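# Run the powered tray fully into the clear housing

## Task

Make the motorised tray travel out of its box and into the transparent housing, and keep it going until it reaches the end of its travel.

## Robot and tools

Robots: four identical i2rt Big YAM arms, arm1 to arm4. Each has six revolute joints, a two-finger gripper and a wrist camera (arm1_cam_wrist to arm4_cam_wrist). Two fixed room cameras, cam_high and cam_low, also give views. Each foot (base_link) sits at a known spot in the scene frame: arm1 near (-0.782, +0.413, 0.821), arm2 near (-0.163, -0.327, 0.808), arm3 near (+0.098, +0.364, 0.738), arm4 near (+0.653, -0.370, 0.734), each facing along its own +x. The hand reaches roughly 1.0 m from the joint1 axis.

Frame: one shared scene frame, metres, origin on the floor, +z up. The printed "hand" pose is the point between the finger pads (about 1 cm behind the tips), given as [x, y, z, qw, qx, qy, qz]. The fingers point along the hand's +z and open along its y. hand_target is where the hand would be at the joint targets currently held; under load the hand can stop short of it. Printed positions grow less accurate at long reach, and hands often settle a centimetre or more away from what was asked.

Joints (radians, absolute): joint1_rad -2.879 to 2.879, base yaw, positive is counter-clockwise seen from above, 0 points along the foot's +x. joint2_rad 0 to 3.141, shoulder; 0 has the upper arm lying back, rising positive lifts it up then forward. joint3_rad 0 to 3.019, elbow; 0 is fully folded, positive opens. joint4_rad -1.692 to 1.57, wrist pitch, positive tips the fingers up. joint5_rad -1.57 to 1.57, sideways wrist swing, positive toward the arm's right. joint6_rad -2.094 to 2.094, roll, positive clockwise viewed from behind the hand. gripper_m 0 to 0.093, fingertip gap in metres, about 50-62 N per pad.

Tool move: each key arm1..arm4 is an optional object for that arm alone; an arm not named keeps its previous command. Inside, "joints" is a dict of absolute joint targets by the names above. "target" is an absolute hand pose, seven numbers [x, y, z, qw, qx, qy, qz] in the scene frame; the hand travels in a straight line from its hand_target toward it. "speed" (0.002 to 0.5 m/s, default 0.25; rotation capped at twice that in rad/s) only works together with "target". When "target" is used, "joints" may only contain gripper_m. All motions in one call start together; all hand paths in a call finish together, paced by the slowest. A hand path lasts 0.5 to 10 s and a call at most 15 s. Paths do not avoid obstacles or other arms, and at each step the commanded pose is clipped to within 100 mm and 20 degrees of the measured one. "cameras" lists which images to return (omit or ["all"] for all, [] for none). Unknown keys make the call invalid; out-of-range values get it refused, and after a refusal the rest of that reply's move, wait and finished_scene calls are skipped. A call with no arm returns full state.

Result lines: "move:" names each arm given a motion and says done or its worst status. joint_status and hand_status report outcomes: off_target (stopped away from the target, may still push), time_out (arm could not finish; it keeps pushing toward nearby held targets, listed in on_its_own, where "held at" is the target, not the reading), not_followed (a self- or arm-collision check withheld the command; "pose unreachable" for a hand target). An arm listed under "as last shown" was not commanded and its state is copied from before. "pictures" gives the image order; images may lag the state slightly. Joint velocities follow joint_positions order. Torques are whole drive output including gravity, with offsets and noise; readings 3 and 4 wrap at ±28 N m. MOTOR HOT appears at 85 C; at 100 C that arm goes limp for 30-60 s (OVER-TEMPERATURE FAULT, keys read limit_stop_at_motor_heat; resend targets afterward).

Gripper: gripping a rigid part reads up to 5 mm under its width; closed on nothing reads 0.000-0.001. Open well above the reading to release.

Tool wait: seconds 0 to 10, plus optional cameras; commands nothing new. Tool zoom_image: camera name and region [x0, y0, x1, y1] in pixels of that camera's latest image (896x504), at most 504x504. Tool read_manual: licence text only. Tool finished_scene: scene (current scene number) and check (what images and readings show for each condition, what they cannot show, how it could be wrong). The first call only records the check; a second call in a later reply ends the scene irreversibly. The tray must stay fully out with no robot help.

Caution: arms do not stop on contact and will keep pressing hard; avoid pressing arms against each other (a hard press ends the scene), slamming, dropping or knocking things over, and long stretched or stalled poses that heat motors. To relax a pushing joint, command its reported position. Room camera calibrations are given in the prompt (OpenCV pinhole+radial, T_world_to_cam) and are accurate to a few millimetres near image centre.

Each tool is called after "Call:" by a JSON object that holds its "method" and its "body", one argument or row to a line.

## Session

Call:
{"method": "move", "body": {

}}

Scene clock: 0.00 s.
Joint torques (N m): no reading
Heat: arm1: hottest joint6_rad 26 °C; arm2: hottest joint2_rad 26 °C; arm3: hottest joint2_rad 27 °C; arm4: hottest joint2_rad 26 °C.
Joint velocities: arm1=[-0.015 -0.005 -0.007 -0.002 -0.022 0.007 0] | arm2=[-0.005 0.005 -0.007 -0.007 0.037 -0.051 0] | arm3=[0.005 0.005 -0.007 0.002 -0.051 0.037 0] | arm4=[-0.015 -0.005 0.007 0.002 -0.081 -0.051 0]
arm1.joint_positions: joint1_rad=+0.354 joint2_rad=+0.292 joint3_rad=+1.520 joint4_rad=-1.183 joint5_rad=-0.290 joint6_rad=+0.007 gripper_m=+0.094
arm1.joint_status: not commanded
arm1.hand: x=-0.7281 y=+0.3830 z=+1.4967 quat_wxyz=(-0.629, -0.341, -0.599, +0.359) (m; scene frame)
arm1.hand_target: x=-0.7293 y=+0.3877 z=+1.5028 quat_wxyz=(-0.633, -0.336, -0.595, +0.364) (m; scene frame)
arm1.hand_status: not commanded
arm2.joint_positions: joint1_rad=+0.060 joint2_rad=+0.271 joint3_rad=+1.681 joint4_rad=-1.271 joint5_rad=-0.291 joint6_rad=+0.562 gripper_m=+0.094
arm2.joint_status: not commanded
arm2.hand: x=-0.2195 y=-0.3540 z=+1.5143 quat_wxyz=(-0.295, +0.401, -0.522, -0.692) (m; scene frame)
arm2.hand_target: x=-0.2197 y=-0.3599 z=+1.5170 quat_wxyz=(-0.298, +0.399, -0.517, -0.696) (m; scene frame)
arm2.hand_status: not commanded
arm3.joint_positions: joint1_rad=+0.655 joint2_rad=+0.406 joint3_rad=+1.632 joint4_rad=-1.302 joint5_rad=+0.298 joint6_rad=+0.629 gripper_m=+0.094
arm3.joint_status: not commanded
arm3.hand: x=+0.0853 y=+0.2702 z=+1.4209 quat_wxyz=(-0.641, -0.599, -0.427, +0.220) (m; scene frame)
arm3.hand_target: x=+0.0819 y=+0.2752 z=+1.4262 quat_wxyz=(-0.648, -0.595, -0.422, +0.220) (m; scene frame)
arm3.hand_status: not commanded
arm4.joint_positions: joint1_rad=-0.128 joint2_rad=+0.597 joint3_rad=+1.426 joint4_rad=-1.450 joint5_rad=-0.033 joint6_rad=-0.413 gripper_m=+0.094
arm4.joint_status: not commanded
arm4.hand: x=+0.7188 y=-0.1727 z=+1.2704 quat_wxyz=(-0.414, +0.652, -0.607, -0.187) (m; scene frame)
arm4.hand_target: x=+0.7179 y=-0.1748 z=+1.2841 quat_wxyz=(-0.427, +0.647, -0.602, -0.193) (m; scene frame)
arm4.hand_status: not commanded
pictures: arm1_cam_wrist, arm2_cam_wrist, arm3_cam_wrist, arm4_cam_wrist, cam_high, cam_low
camera_calibration:
arm1_cam_wrist: T_world_to_cam=[[-0.851786, -0.523867, 0.00483707, -0.426234], [-0.300699, 0.481321, -0.823353, 0.830534], [0.428999, -0.702775, -0.567509, 1.55186], [0, 0, 0, 1]] pos_world=[-0.779065, 0.467562, 1.56658]
arm2_cam_wrist: T_world_to_cam=[[0.834515, 0.267974, -0.48143, 1.00513], [-0.261022, -0.577217, -0.773749, 0.914197], [-0.485234, 0.771369, -0.411749, 0.917717], [0, 0, 0, 1]] pos_world=[-0.154864, -0.449558, 1.56913]
arm3_cam_wrist: T_world_to_cam=[[-0.791399, -0.188329, -0.581567, 0.943816], [0.267075, 0.749239, -0.606063, 0.638712], [0.549872, -0.634959, -0.542649, 1.0235], [0, 0, 0, 1]] pos_world=[0.0135542, 0.349084, 1.4914]
arm4_cam_wrist: T_world_to_cam=[[0.943109, -0.086495, 0.321035, -1.10218], [-0.00160589, -0.966742, -0.255747, 0.163498], [0.332479, 0.240682, -0.911883, 1.08557], [0, 0, 0, 1]] pos_world=[0.678808, -0.19855, 1.38556]

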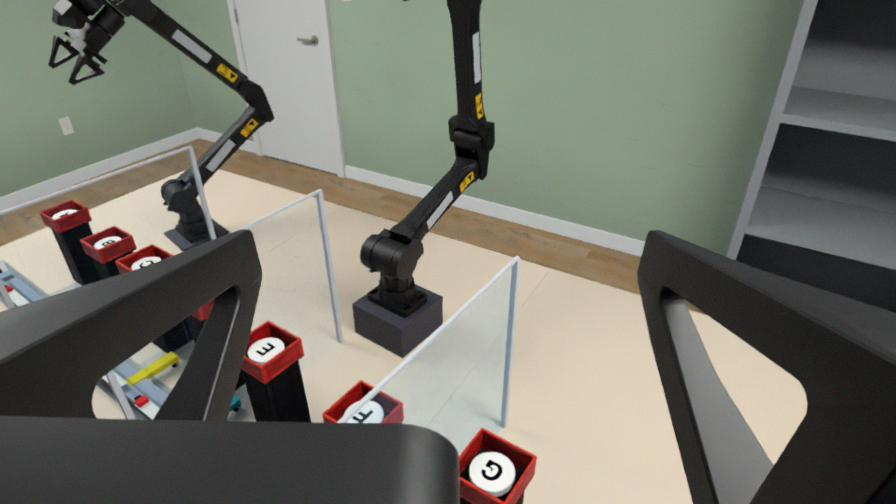

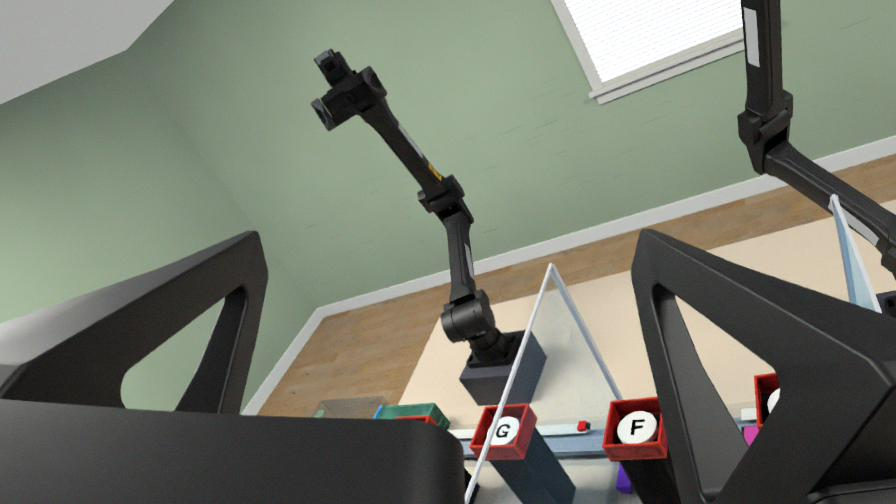

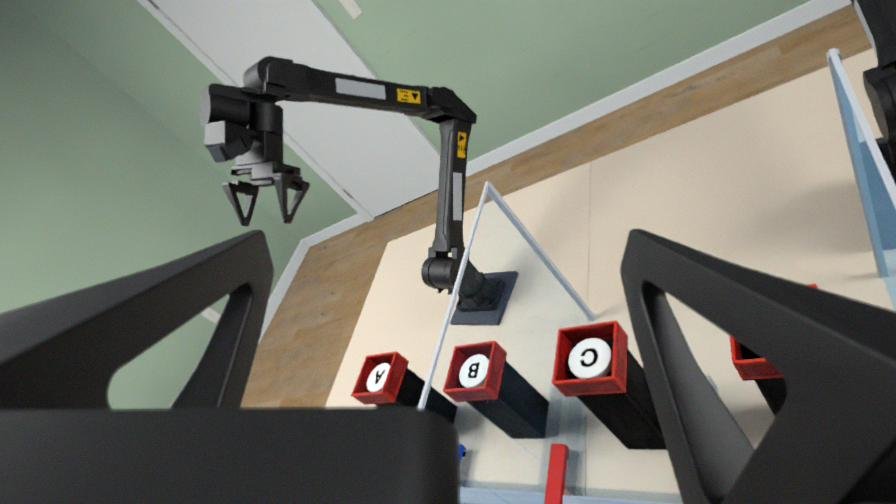

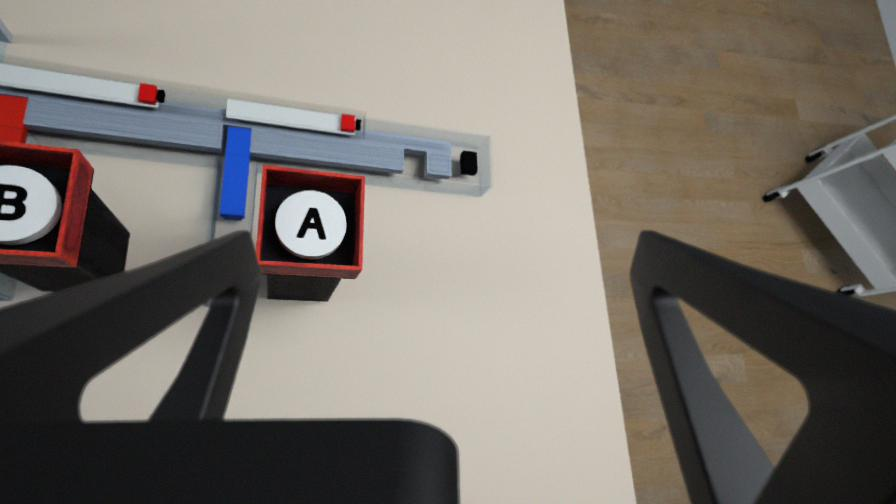

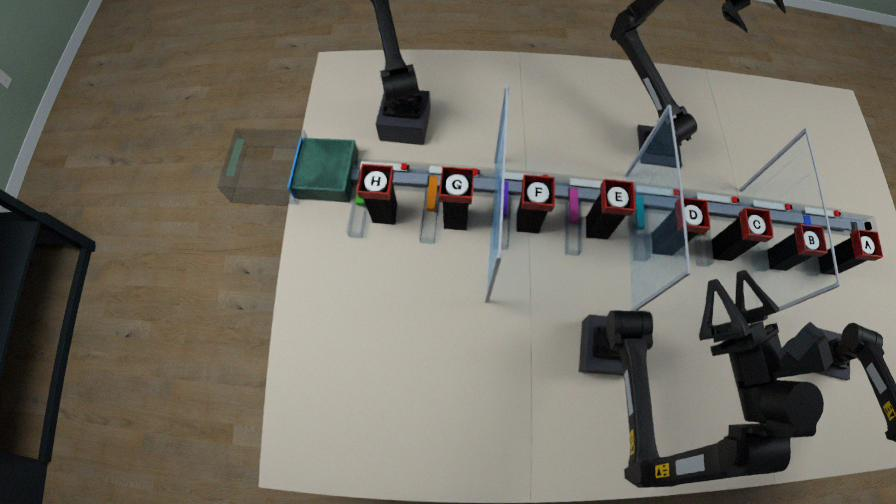

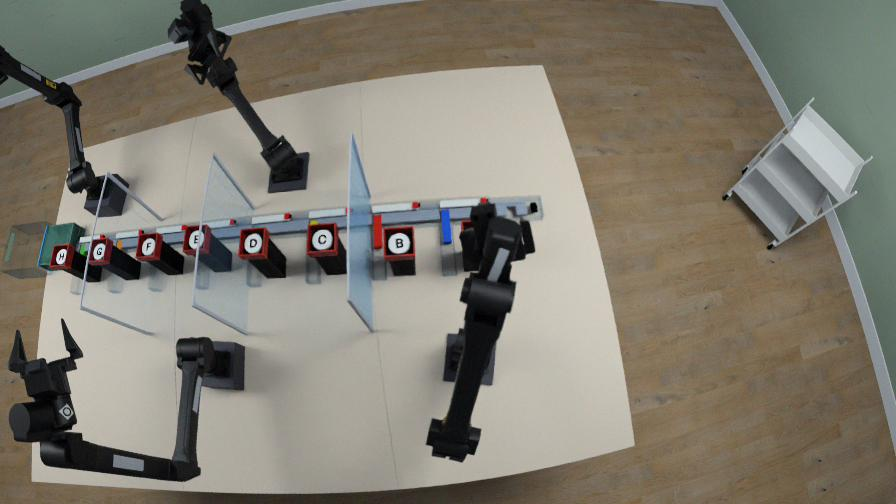

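Call:
{"method": "zoom_image", "body": {
  "camera": "cam_high",
  "region": [280, 90, 530, 310]
}}

Call:
{"method": "zoom_image", "body": {
  "camera": "cam_high",
  "region": [490, 90, 740, 310]
}}

Call:
{"method": "zoom_image", "body": {
  "camera": "cam_high",
  "region": [646, 100, 896, 320]
}}

Call:
{"method": "zoom_image", "body": {
  "camera": "cam_low",
  "region": [0, 130, 270, 340]
}}

Call:
{"method": "zoom_image", "body": {
  "camera": "cam_low",
  "region": [180, 130, 450, 340]
}}

Call:
{"method": "zoom_image", "body": {
  "camera": "cam_low",
  "region": [340, 130, 610, 340]
}}

Scaled by 2.016 from the camera's 896x504 image, which has a finer 1280x720 frame.

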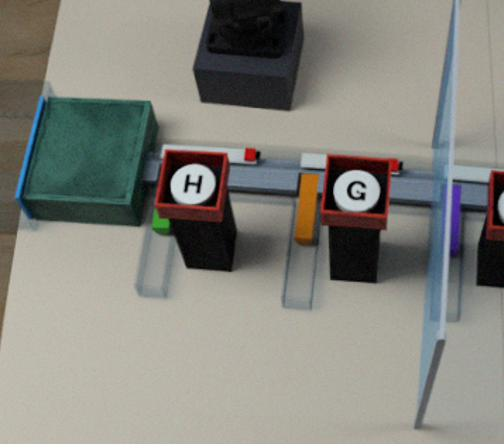

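Scaled by 2.016 from the camera's 896x504 image, which has a finer 1280x720 frame.

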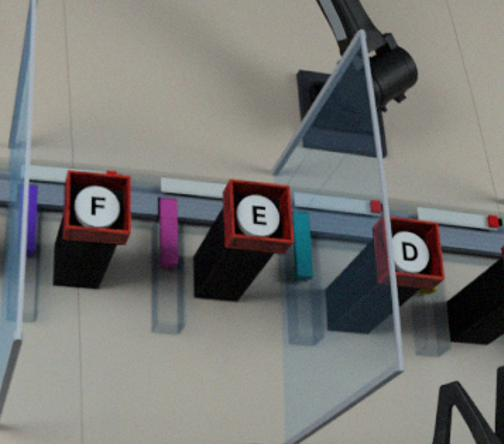

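Scaled by 2.016 from the camera's 896x504 image, which has a finer 1280x720 frame.

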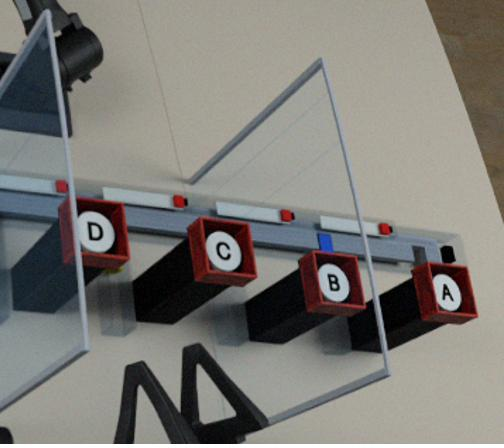

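Scaled by 1.867 from the camera's 896x504 image, which has a finer 1280x720 frame.

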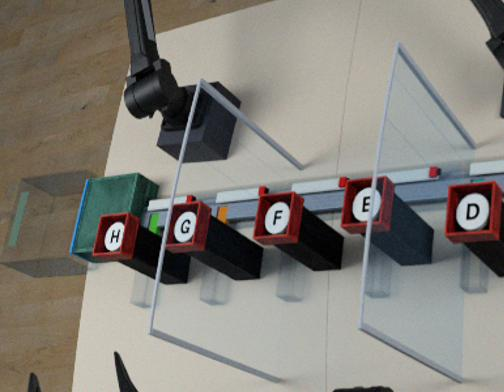

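Scaled by 1.867 from the camera's 896x504 image, which has a finer 1280x720 frame.

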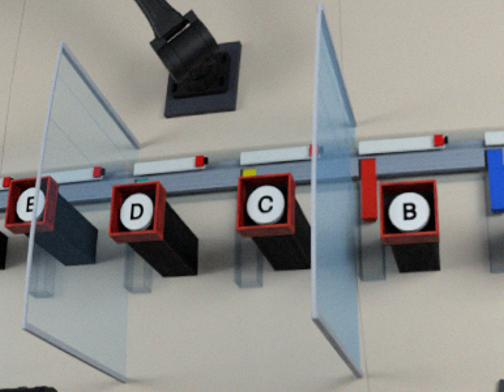

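Scaled by 1.867 from the camera's 896x504 image, which has a finer 1280x720 frame.

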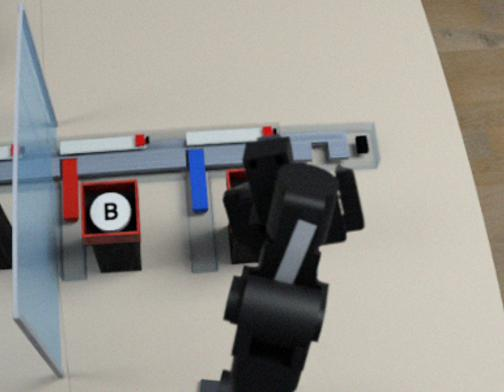

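Call:
{"method": "move", "body": {
  "arm1": {"target": [-0.604, 0.038, 1.06, 0, 0.7071, 0.7071, 0], "speed": 0.5, "joints": {"gripper_m": 0.0}},
  "arm2": {"target": [-0.163, 0.04, 1.06, 0, 0.7071, -0.7071, 0], "speed": 0.5, "joints": {"gripper_m": 0.0}},
  "arm3": {"target": [0.268, -0.025, 1.05, 0, 0.7071, 0.7071, 0], "speed": 0.5, "joints": {"gripper_m": 0.0}},
  "arm4": {"target": [0.70, -0.035, 1.04, 0, 0.7071, -0.7071, 0], "speed": 0.5, "joints": {"gripper_m": 0.0}}
}}

Scene clock: 8.50 s.
Joint torques (N m): arm1=[0.09 -9.11 11.81 0.44 -0.07 -0.01] | arm2=[0.67 -11.05 14.04 -0.23 0.09 -0.02] | arm3=[-0.32 -14.04 15.08 -0.01 0.09 -0.28] | arm4=[1.03 -7.18 10.28 -0.42 -0.19 0.06]
Heat: arm1: hottest joint3_rad 26 °C; arm2: hottest joint2_rad 27 °C; arm3: hottest joint2_rad 27 °C; arm4: hottest joint2_rad 26 °C.
move: arm1 off_target; arm2 off_target; arm3 off_target; arm4 done
Joint velocities: arm1=[0.005 0.005 0.012 -0.007 -0.007 0.022 -0.002] | arm2=[-0.005 0.005 -0.007 0.002 -0.095 -0.037 0.001] | arm3=[-0.015 -0.005 -0.002 -0.002 -0.051 -0.007 0] | arm4=[-0.015 0.005 -0.012 0.012 0.022 -0.022 0.001]
arm1.joint_positions: joint1_rad=+0.548 joint2_rad=+1.402 joint3_rad=+1.257 joint4_rad=-1.482 joint5_rad=-0.013 joint6_rad=+0.430 gripper_m=+0.000
arm1.joint_status: all done
arm1.hand: x=-0.6167 y=+0.0618 z=+1.0380 quat_wxyz=(+0.020, -0.704, -0.709, -0.017) (m; scene frame)
arm1.hand_target: x=-0.6116 y=+0.0484 z=+1.0591 quat_wxyz=(-0.003, -0.709, -0.705, -0.011) (m; scene frame)
arm1.hand_status: off_target (0.035 m and 3.1 deg from the pose sent, 0.570 m and 96.7 deg at the start; pose on its path clipped on 17 of 81 steps)
arm2.joint_positions: joint1_rad=+0.067 joint2_rad=+1.284 joint3_rad=+1.196 joint4_rad=-1.521 joint5_rad=-0.012 joint6_rad=-0.020 gripper_m=+0.001
arm2.joint_status: all done
arm2.hand: x=-0.1542 y=+0.0229 z=+1.0421 quat_wxyz=(+0.014, +0.701, -0.713, +0.011) (m; scene frame)
arm2.hand_target: x=-0.1585 y=+0.0333 z=+1.0581 quat_wxyz=(+0.000, +0.710, -0.704, +0.001) (m; scene frame)
arm2.hand_status: off_target (0.026 m and 2.3 deg from the pose sent, 0.604 m and 98.5 deg at the start)
arm3.joint_positions: joint1_rad=+0.481 joint2_rad=+1.407 joint3_rad=+1.485 joint4_rad=-1.671 joint5_rad=+0.008 joint6_rad=+0.436 gripper_m=+0.000
arm3.joint_status: all done
arm3.hand: x=+0.2542 y=-0.0095 z=+1.0341 quat_wxyz=(+0.013, -0.715, -0.699, -0.009) (m; scene frame)
arm3.hand_target: x=+0.2611 y=-0.0160 z=+1.0491 quat_wxyz=(-0.001, -0.707, -0.707, -0.002) (m; scene frame)
arm3.hand_status: off_target (0.026 m and 2.2 deg from the pose sent, 0.508 m and 87.0 deg at the start)
arm4.joint_positions: joint1_rad=+0.089 joint2_rad=+1.218 joint3_rad=+1.328 joint4_rad=-1.660 joint5_rad=+0.003 joint6_rad=-0.158 gripper_m=+0.000
arm4.joint_status: all done
arm4.hand: x=+0.7020 y=-0.0322 z=+1.0365 quat_wxyz=(-0.007, +0.712, -0.703, -0.001) (m; scene frame)
arm4.hand_target: x=+0.6987 y=-0.0336 z=+1.0365 quat_wxyz=(-0.002, +0.710, -0.704, +0.001) (m; scene frame)
arm4.hand_status: done (0.005 m and 1.1 deg from the pose sent, 0.269 m and 54.2 deg at the start)
pictures: arm1_cam_wrist, arm2_cam_wrist, arm3_cam_wrist, arm4_cam_wrist, cam_high, cam_low
camera_calibration:
arm1_cam_wrist: T_world_to_cam=[[-0.999883, -0.00847456, -0.0127263, -0.602312], [-0.0147063, 0.760792, 0.648829, -0.728026], [0.00418355, 0.64894, -0.760828, 0.873119], [0, 0, 0, 1]] pos_world=[-0.616601, -0.0178302, 1.12899]
arm2_cam_wrist: T_world_to_cam=[[0.999923, -0.0090319, 0.00854066, 0.143655], [-0.0123822, -0.784212, 0.62037, -0.626356], [0.00109457, -0.620428, -0.784263, 0.959332], [0, 0, 0, 1]] pos_world=[-0.152449, 0.105298, 1.13971]
arm3_cam_wrist: T_world_to_cam=[[-0.999691, 0.0246928, 0.00301283, 0.250346], [0.0213259, 0.788361, 0.614843, -0.630895], [0.012807, 0.614717, -0.788644, 0.945955], [0, 0, 0, 1]] pos_world=[0.251608, -0.0903022, 1.13317]
arm4_cam_wrist: T_world_to_cam=[[0.999681, 0.0154542, 0.0199732, -0.723519], [0.000929424, -0.812872, 0.582441, -0.62613], [0.0252368, -0.582237, -0.812628, 0.930342], [0, 0, 0, 1]] pos_world=[0.700391, 0.0438971, 1.13516]

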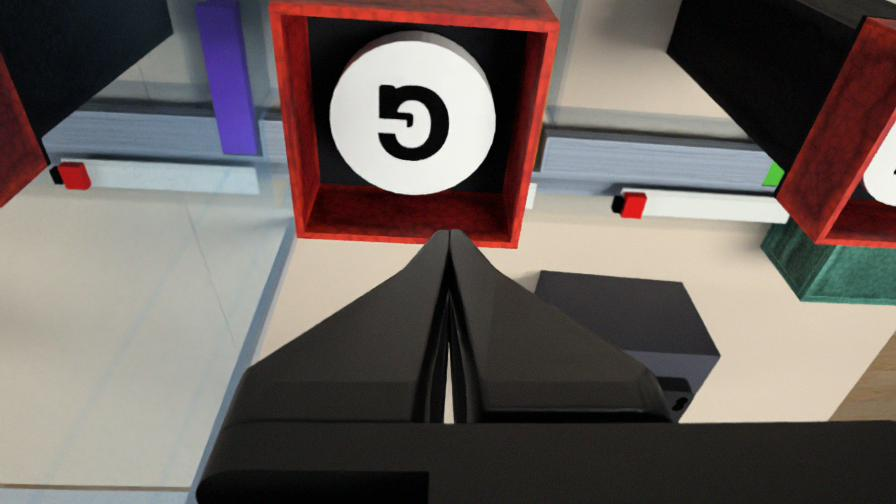

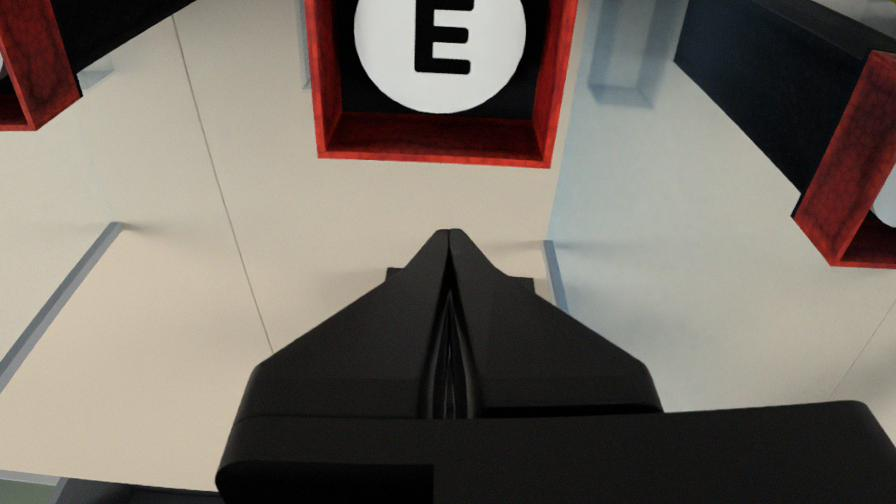

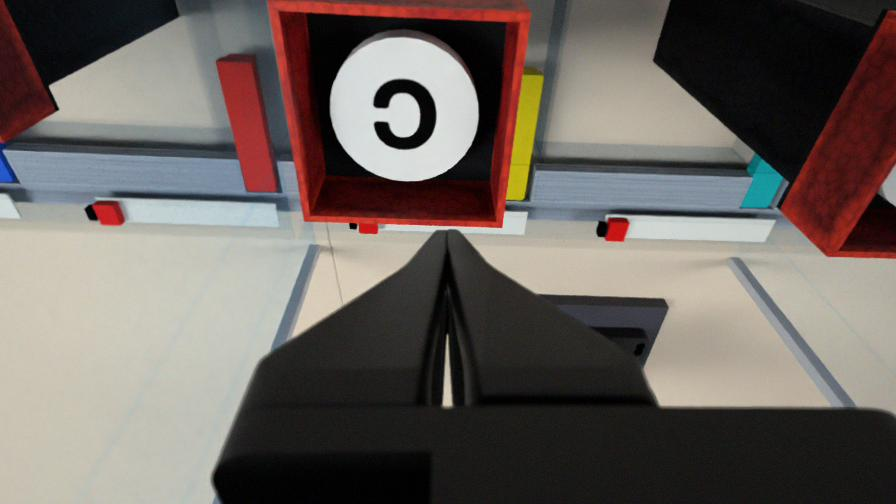

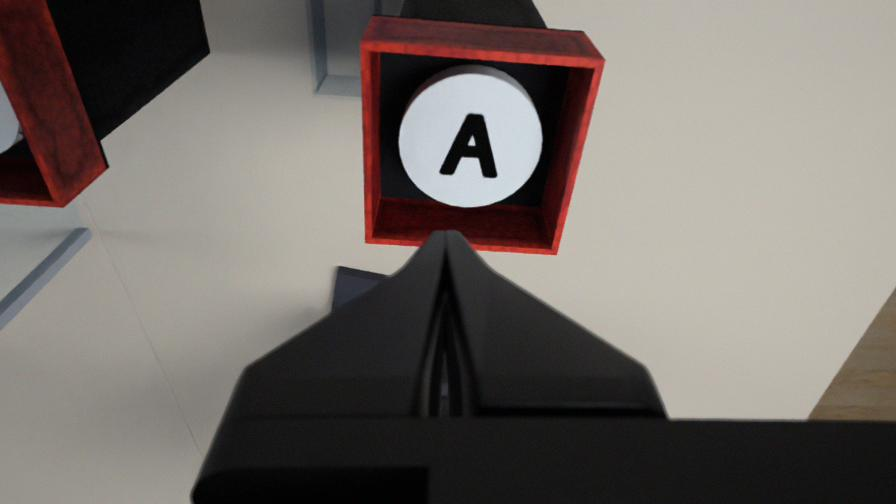

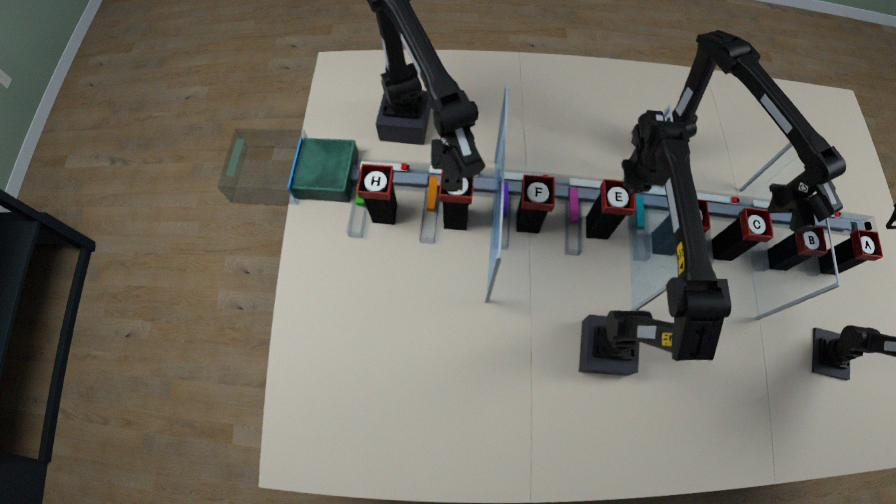

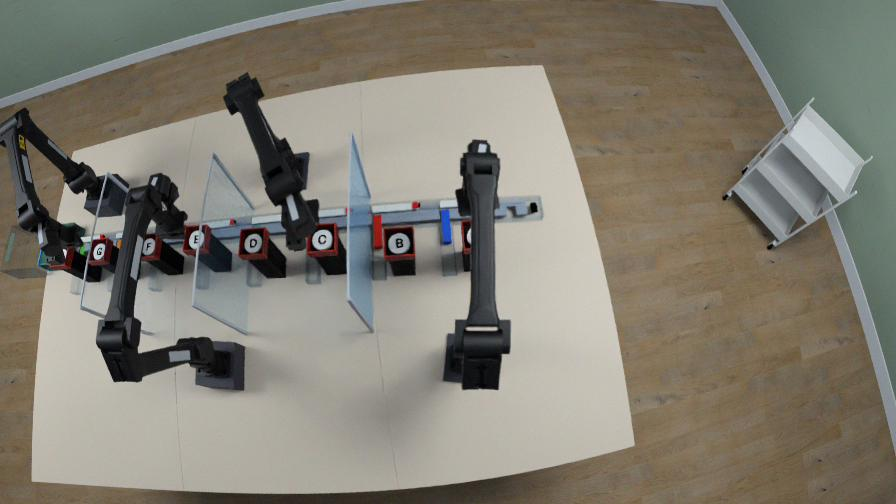

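Call:
{"method": "move", "body": {
  "arm1": {"target": [-0.611, 0.077, 0.80, -0.02, 0.7069, 0.7069, 0.02], "speed": 0.35},
  "arm2": {"target": [-0.150, 0.02, 0.80, 0.03, 0.7065, -0.7065, 0.03], "speed": 0.35},
  "arm3": {"target": [0.267, 0.002, 0.80, -0.03, 0.7065, 0.7065, 0.03], "speed": 0.35},
  "arm4": {"target": [0.709, -0.066, 0.80, 0.03, 0.7065, -0.7065, 0.03], "speed": 0.35},
  "cameras": ["cam_high", "cam_low"]
}}

Call:
{"method": "wait", "body": {
  "seconds": 3,
  "cameras": ["cam_high", "cam_low"]
}}

Call:
{"method": "zoom_image", "body": {
  "camera": "cam_high",
  "region": [330, 140, 550, 270]
}}

Call:
{"method": "zoom_image", "body": {
  "camera": "cam_high",
  "region": [520, 150, 740, 280]
}}

Call:
{"method": "zoom_image", "body": {
  "camera": "cam_low",
  "region": [280, 170, 500, 300]
}}

Scene clock: 12.53 s.
Joint torques (N m): arm1=[1.44 2.37 1.52 4.45 -0.05 0] | arm2=[-0.73 1.49 1.21 3.74 0.13 -0.04] | arm3=[-0.44 -2.08 2.71 2.78 -0.53 -0.23] | arm4=[-0.67 4.72 -2.18 3.32 0.18 -0.18]
Heat: arm1: hottest joint3_rad 26 °C; arm2: hottest joint2_rad 27 °C; arm3: hottest joint2_rad 27 °C; arm4: hottest joint2_rad 26 °C.
move: arm1 off_target; arm2 off_target; arm3 off_target; arm4 off_target
Joint velocities: arm1=[-0.015 -0.015 0.017 -0.002 -0.007 -0.022 0] | arm2=[-0.015 0.005 -0.007 0.007 0.007 -0.11 -0.001] | arm3=[-0.005 -0.005 -0.017 0.002 0.022 -0.022 0.001] | arm4=[0.005 0.015 -0.017 -0.007 0.022 -0.007 0]
arm1.joint_positions: joint1_rad=+0.552 joint2_rad=+1.374 joint3_rad=+0.965 joint4_rad=-1.057 joint5_rad=-0.015 joint6_rad=+0.444 gripper_m=+0.000
arm1.joint_status: not commanded
arm1.hand: x=-0.6140 y=+0.0611 z=+0.9423 quat_wxyz=(-0.055, -0.707, -0.705, +0.010) (m; scene frame)
arm1.hand_target: x=-0.6212 y=+0.0890 z=+0.8599 quat_wxyz=(+0.021, -0.707, -0.707, -0.019) (m; scene frame)
arm1.hand_status: off_target (0.143 m and 9.3 deg from the pose sent, 0.239 m and 0.5 deg at the start; pose on its path clipped on 22 of 42 steps)
arm2.joint_positions: joint1_rad=+0.067 joint2_rad=+1.305 joint3_rad=+0.938 joint4_rad=-1.124 joint5_rad=-0.011 joint6_rad=-0.028 gripper_m=+0.001
arm2.joint_status: not commanded
arm2.hand: x=-0.1526 y=+0.0363 z=+0.9400 quat_wxyz=(-0.029, +0.704, -0.709, -0.029) (m; scene frame)
arm2.hand_target: x=-0.1518 y=+0.0065 z=+0.8581 quat_wxyz=(+0.031, +0.707, -0.706, +0.030) (m; scene frame)
arm2.hand_status: off_target (0.141 m and 9.6 deg from the pose sent, 0.242 m and 3.0 deg at the start; pose on its path clipped on 22 of 42 steps)
arm3.joint_positions: joint1_rad=+0.483 joint2_rad=+1.329 joint3_rad=+1.134 joint4_rad=-1.264 joint5_rad=-0.007 joint6_rad=+0.435 gripper_m=+0.000
arm3.joint_status: not commanded
arm3.hand: x=+0.2572 y=-0.0040 z=+0.9314 quat_wxyz=(-0.053, -0.714, -0.698, +0.008) (m; scene frame)
arm3.hand_target: x=+0.2561 y=+0.0168 z=+0.8456 quat_wxyz=(+0.030, -0.707, -0.706, -0.030) (m; scene frame)
arm3.hand_status: off_target (0.132 m and 10.5 deg from the pose sent, 0.235 m and 3.4 deg at the start; pose on its path clipped on 21 of 42 steps)
arm4.joint_positions: joint1_rad=+0.081 joint2_rad=+1.128 joint3_rad=+0.946 joint4_rad=-1.299 joint5_rad=+0.001 joint6_rad=-0.158 gripper_m=+0.000
arm4.joint_status: not commanded
arm4.hand: x=+0.7015 y=-0.0542 z=+0.9189 quat_wxyz=(-0.034, +0.708, -0.705, -0.022) (m; scene frame)
arm4.hand_target: x=+0.7035 y=-0.0818 z=+0.8357 quat_wxyz=(+0.032, +0.707, -0.706, +0.030) (m; scene frame)
arm4.hand_status: off_target (0.120 m and 9.5 deg from the pose sent, 0.239 m and 5.6 deg at the start; pose on its path clipped on 20 of 42 steps)
pictures: cam_high, cam_low

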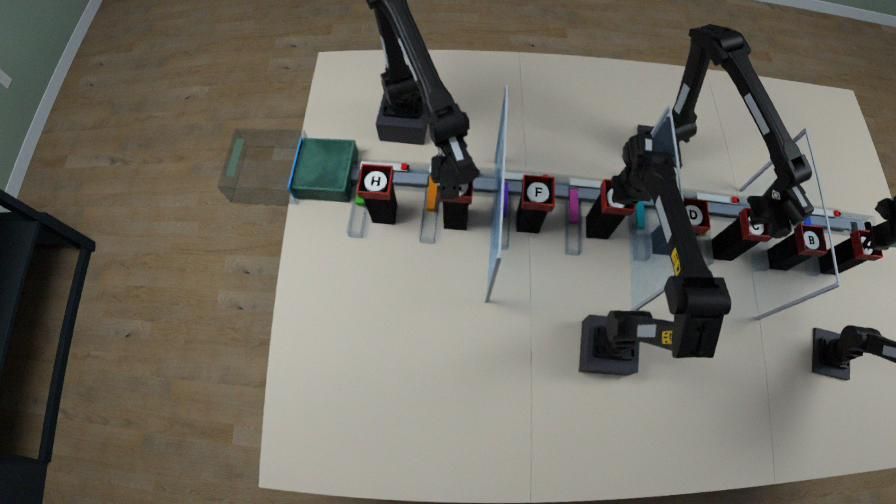

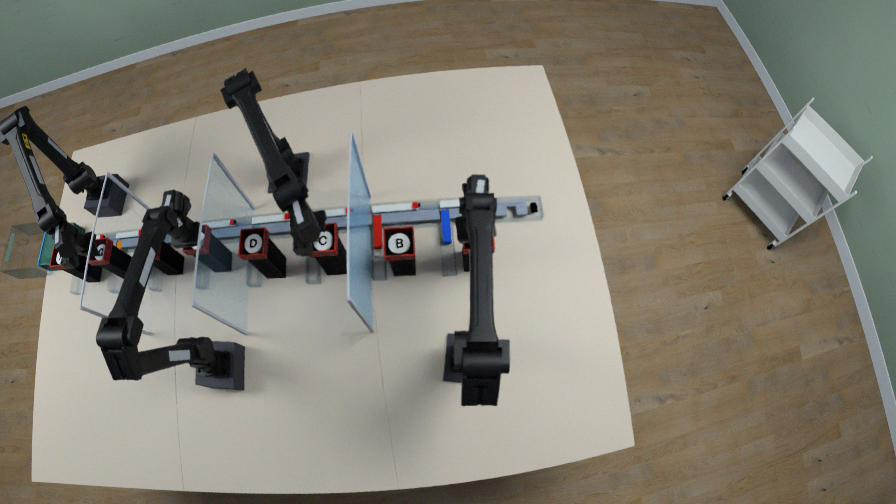

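Scene clock: 15.53 s.
Joint torques (N m): arm1=[1.61 2.43 1.5 4.49 -0.04 0.01] | arm2=[-0.73 1.14 1.18 3.89 0.11 0] | arm3=[-0.38 -1.9 2.61 2.97 -0.53 -0.22] | arm4=[-0.62 4.66 -2.22 3.37 0.18 -0.18]
Heat: arm1: hottest joint3_rad 26 °C; arm2: hottest joint2_rad 27 °C; arm3: hottest joint2_rad 27 °C; arm4: hottest joint2_rad 26 °C.
Joint velocities: arm1=[-0.005 -0.005 -0.002 -0.007 0.007 -0.007 0] | arm2=[-0.005 -0.015 0.007 -0.002 0.022 -0.022 -0.001] | arm3=[-0.015 0.005 0.007 0.002 0.007 0.095 0] | arm4=[-0.005 -0.015 -0.007 -0.027 0.007 0.007 0]
arm1.joint_positions: joint1_rad=+0.552 joint2_rad=+1.374 joint3_rad=+0.965 joint4_rad=-1.057 joint5_rad=-0.015 joint6_rad=+0.444 gripper_m=+0.000
arm1.joint_status: not commanded
arm1.hand: x=-0.6139 y=+0.0610 z=+0.9424 quat_wxyz=(-0.056, -0.707, -0.705, +0.010) (m; scene frame)
arm1.hand_target: x=-0.6211 y=+0.0889 z=+0.8601 quat_wxyz=(+0.021, -0.707, -0.707, -0.019) (m; scene frame)
arm1.hand_status: off_target (0.143 m and 9.3 deg from the pose sent, 0.239 m and 0.5 deg at the start; pose on its path clipped on 22 of 42 steps)
arm2.joint_positions: joint1_rad=+0.067 joint2_rad=+1.305 joint3_rad=+0.938 joint4_rad=-1.124 joint5_rad=-0.011 joint6_rad=-0.028 gripper_m=+0.001
arm2.joint_status: not commanded
arm2.hand: x=-0.1526 y=+0.0363 z=+0.9400 quat_wxyz=(-0.029, +0.704, -0.709, -0.029) (m; scene frame)
arm2.hand_target: x=-0.1518 y=+0.0065 z=+0.8581 quat_wxyz=(+0.031, +0.707, -0.706, +0.030) (m; scene frame)
arm2.hand_status: off_target (0.141 m and 9.6 deg from the pose sent, 0.242 m and 3.0 deg at the start; pose on its path clipped on 22 of 42 steps)
arm3.joint_positions: joint1_rad=+0.483 joint2_rad=+1.329 joint3_rad=+1.134 joint4_rad=-1.264 joint5_rad=-0.007 joint6_rad=+0.435 gripper_m=+0.000
arm3.joint_status: not commanded
arm3.hand: x=+0.2572 y=-0.0040 z=+0.9314 quat_wxyz=(-0.053, -0.714, -0.698, +0.008) (m; scene frame)
arm3.hand_target: x=+0.2560 y=+0.0169 z=+0.8456 quat_wxyz=(+0.030, -0.707, -0.706, -0.030) (m; scene frame)
arm3.hand_status: off_target (0.132 m and 10.5 deg from the pose sent, 0.235 m and 3.4 deg at the start; pose on its path clipped on 21 of 42 steps)
arm4.joint_positions: joint1_rad=+0.081 joint2_rad=+1.128 joint3_rad=+0.946 joint4_rad=-1.299 joint5_rad=+0.001 joint6_rad=-0.158 gripper_m=+0.000
arm4.joint_status: not commanded
arm4.hand: x=+0.7014 y=-0.0541 z=+0.9190 quat_wxyz=(-0.035, +0.708, -0.705, -0.022) (m; scene frame)
arm4.hand_target: x=+0.7035 y=-0.0817 z=+0.8358 quat_wxyz=(+0.031, +0.707, -0.706, +0.030) (m; scene frame)
arm4.hand_status: off_target (0.120 m and 9.5 deg from the pose sent, 0.239 m and 5.6 deg at the start; pose on its path clipped on 20 of 42 steps)
wait: 3.00 s; at rest by 0.27 s
pictures: cam_high, cam_low

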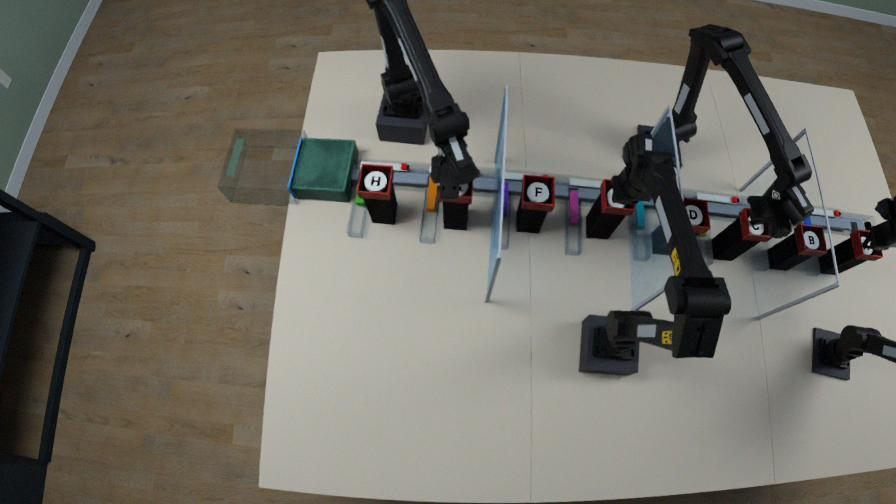

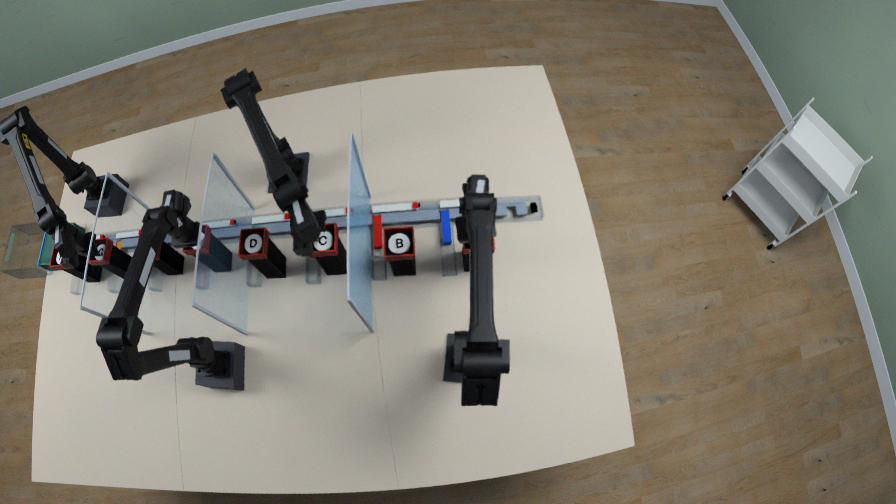

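Scaled by 2.291 from the camera's 896x504 image, which has a finer 1280x720 frame.

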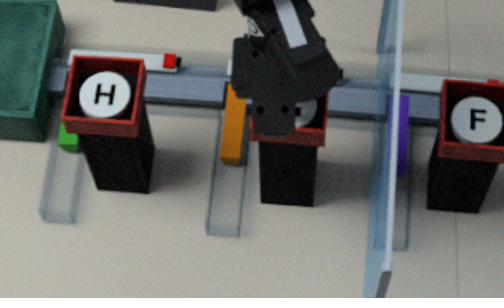

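Scaled by 2.291 from the camera's 896x504 image, which has a finer 1280x720 frame.

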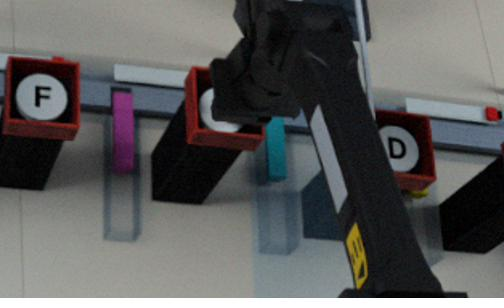

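Scaled by 2.291 from the camera's 896x504 image, which has a finer 1280x720 frame.

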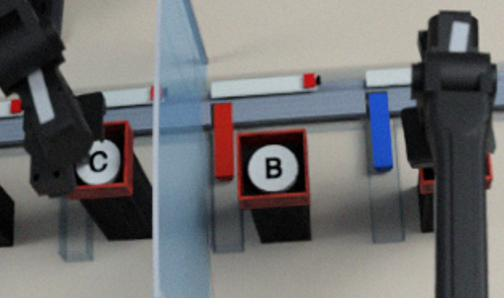

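Call:
{"method": "wait", "body": {
  "seconds": 8,
  "cameras": ["cam_high", "cam_low"]
}}

Call:
{"method": "zoom_image", "body": {
  "camera": "cam_high",
  "region": [330, 140, 550, 270]
}}

Call:
{"method": "zoom_image", "body": {
  "camera": "cam_high",
  "region": [520, 150, 740, 280]
}}

Call:
{"method": "zoom_image", "body": {
  "camera": "cam_low",
  "region": [280, 170, 500, 300]
}}

Scene clock: 24.63 s.
Joint torques (N m): arm1=[1.32 2.49 1.52 4.51 -0.05 0.01] | arm2=[-0.79 0.97 1.17 3.97 0.11 -0.02] | arm3=[-0.38 -1.85 2.63 3 -0.53 -0.23] | arm4=[-0.62 4.72 -2.22 3.36 0.18 -0.17]
Heat: arm1: hottest joint3_rad 26 °C; arm2: hottest joint2_rad 27 °C; arm3: hottest joint2_rad 27 °C; arm4: hottest joint2_rad 26 °C.
Joint velocities: arm1=[0.005 -0.005 0.007 -0.012 -0.022 -0.051 0.001] | arm2=[-0.024 -0.005 -0.002 -0.012 -0.022 0.066 0] | arm3=[-0.015 -0.005 -0.017 -0.017 0.037 -0.022 -0.001] | arm4=[-0.015 0.005 -0.007 0.007 -0.066 -0.022 0]
arm1.joint_positions: joint1_rad=+0.552 joint2_rad=+1.374 joint3_rad=+0.965 joint4_rad=-1.057 joint5_rad=-0.015 joint6_rad=+0.444 gripper_m=+0.000
arm1.joint_status: not commanded
arm1.hand: x=-0.6139 y=+0.0610 z=+0.9424 quat_wxyz=(-0.056, -0.707, -0.705, +0.010) (m; scene frame)
arm1.hand_target: x=-0.6211 y=+0.0889 z=+0.8601 quat_wxyz=(+0.021, -0.707, -0.707, -0.019) (m; scene frame)
arm1.hand_status: off_target (0.143 m and 9.3 deg from the pose sent, 0.239 m and 0.5 deg at the start; pose on its path clipped on 22 of 42 steps)
arm2.joint_positions: joint1_rad=+0.067 joint2_rad=+1.305 joint3_rad=+0.938 joint4_rad=-1.124 joint5_rad=-0.011 joint6_rad=-0.028 gripper_m=+0.001
arm2.joint_status: not commanded
arm2.hand: x=-0.1526 y=+0.0363 z=+0.9400 quat_wxyz=(-0.029, +0.704, -0.709, -0.029) (m; scene frame)
arm2.hand_target: x=-0.1518 y=+0.0065 z=+0.8581 quat_wxyz=(+0.031, +0.707, -0.706, +0.030) (m; scene frame)
arm2.hand_status: off_target (0.141 m and 9.6 deg from the pose sent, 0.242 m and 3.0 deg at the start; pose on its path clipped on 22 of 42 steps)
arm3.joint_positions: joint1_rad=+0.483 joint2_rad=+1.329 joint3_rad=+1.134 joint4_rad=-1.264 joint5_rad=-0.007 joint6_rad=+0.435 gripper_m=+0.000
arm3.joint_status: not commanded
arm3.hand: x=+0.2572 y=-0.0040 z=+0.9314 quat_wxyz=(-0.053, -0.714, -0.698, +0.008) (m; scene frame)
arm3.hand_target: x=+0.2560 y=+0.0169 z=+0.8456 quat_wxyz=(+0.030, -0.707, -0.706, -0.030) (m; scene frame)
arm3.hand_status: off_target (0.132 m and 10.5 deg from the pose sent, 0.235 m and 3.4 deg at the start; pose on its path clipped on 21 of 42 steps)
arm4.joint_positions: joint1_rad=+0.081 joint2_rad=+1.128 joint3_rad=+0.946 joint4_rad=-1.299 joint5_rad=+0.001 joint6_rad=-0.158 gripper_m=+0.000
arm4.joint_status: not commanded
arm4.hand: x=+0.7014 y=-0.0541 z=+0.9190 quat_wxyz=(-0.035, +0.708, -0.705, -0.022) (m; scene frame)
arm4.hand_target: x=+0.7035 y=-0.0817 z=+0.8358 quat_wxyz=(+0.031, +0.707, -0.706, +0.030) (m; scene frame)
arm4.hand_status: off_target (0.120 m and 9.5 deg from the pose sent, 0.239 m and 5.6 deg at the start; pose on its path clipped on 20 of 42 steps)
wait: 8.00 s; at rest from the start
pictures: cam_high, cam_low

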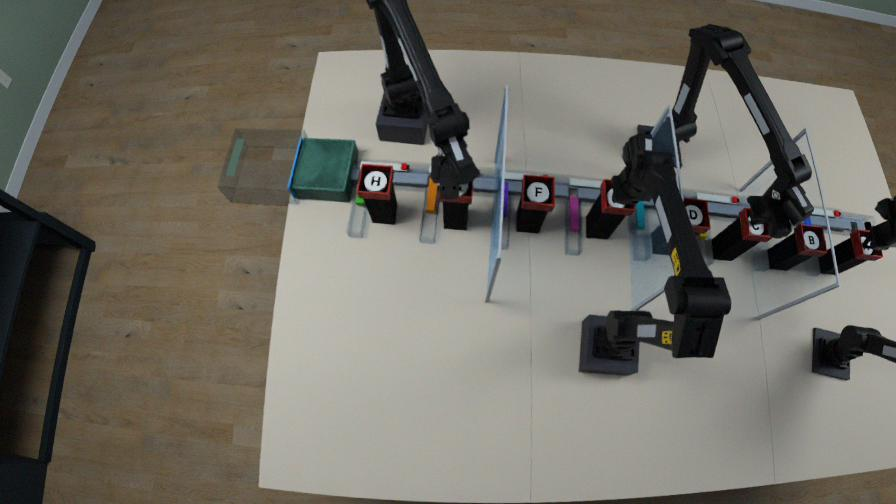

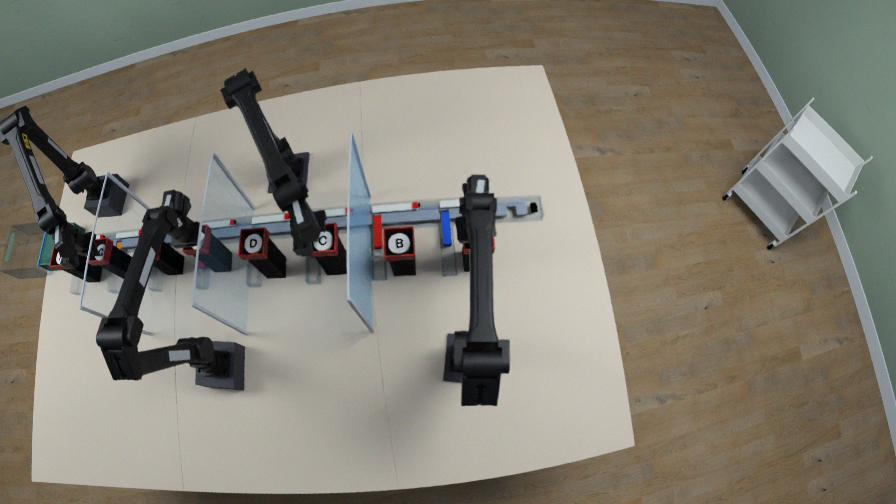

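Scaled by 2.291 from the camera's 896x504 image, which has a finer 1280x720 frame.

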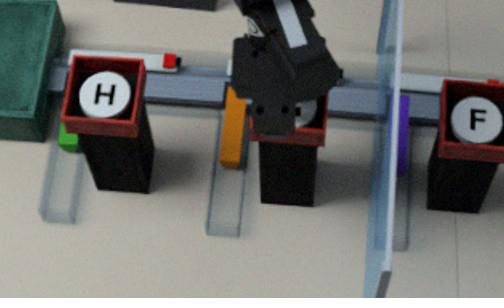

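Scaled by 2.291 from the camera's 896x504 image, which has a finer 1280x720 frame.

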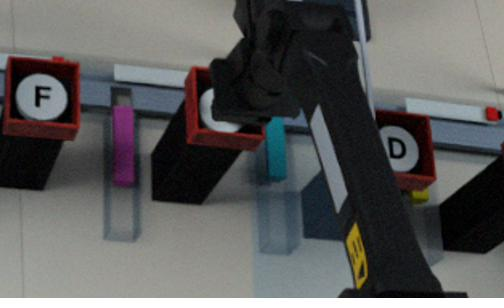

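Scaled by 2.291 from the camera's 896x504 image, which has a finer 1280x720 frame.

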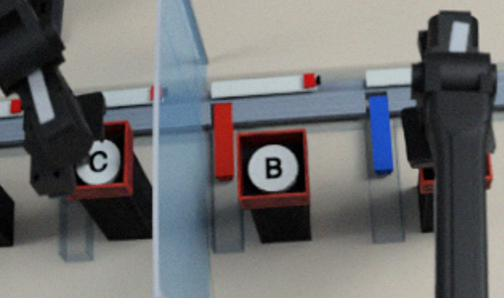

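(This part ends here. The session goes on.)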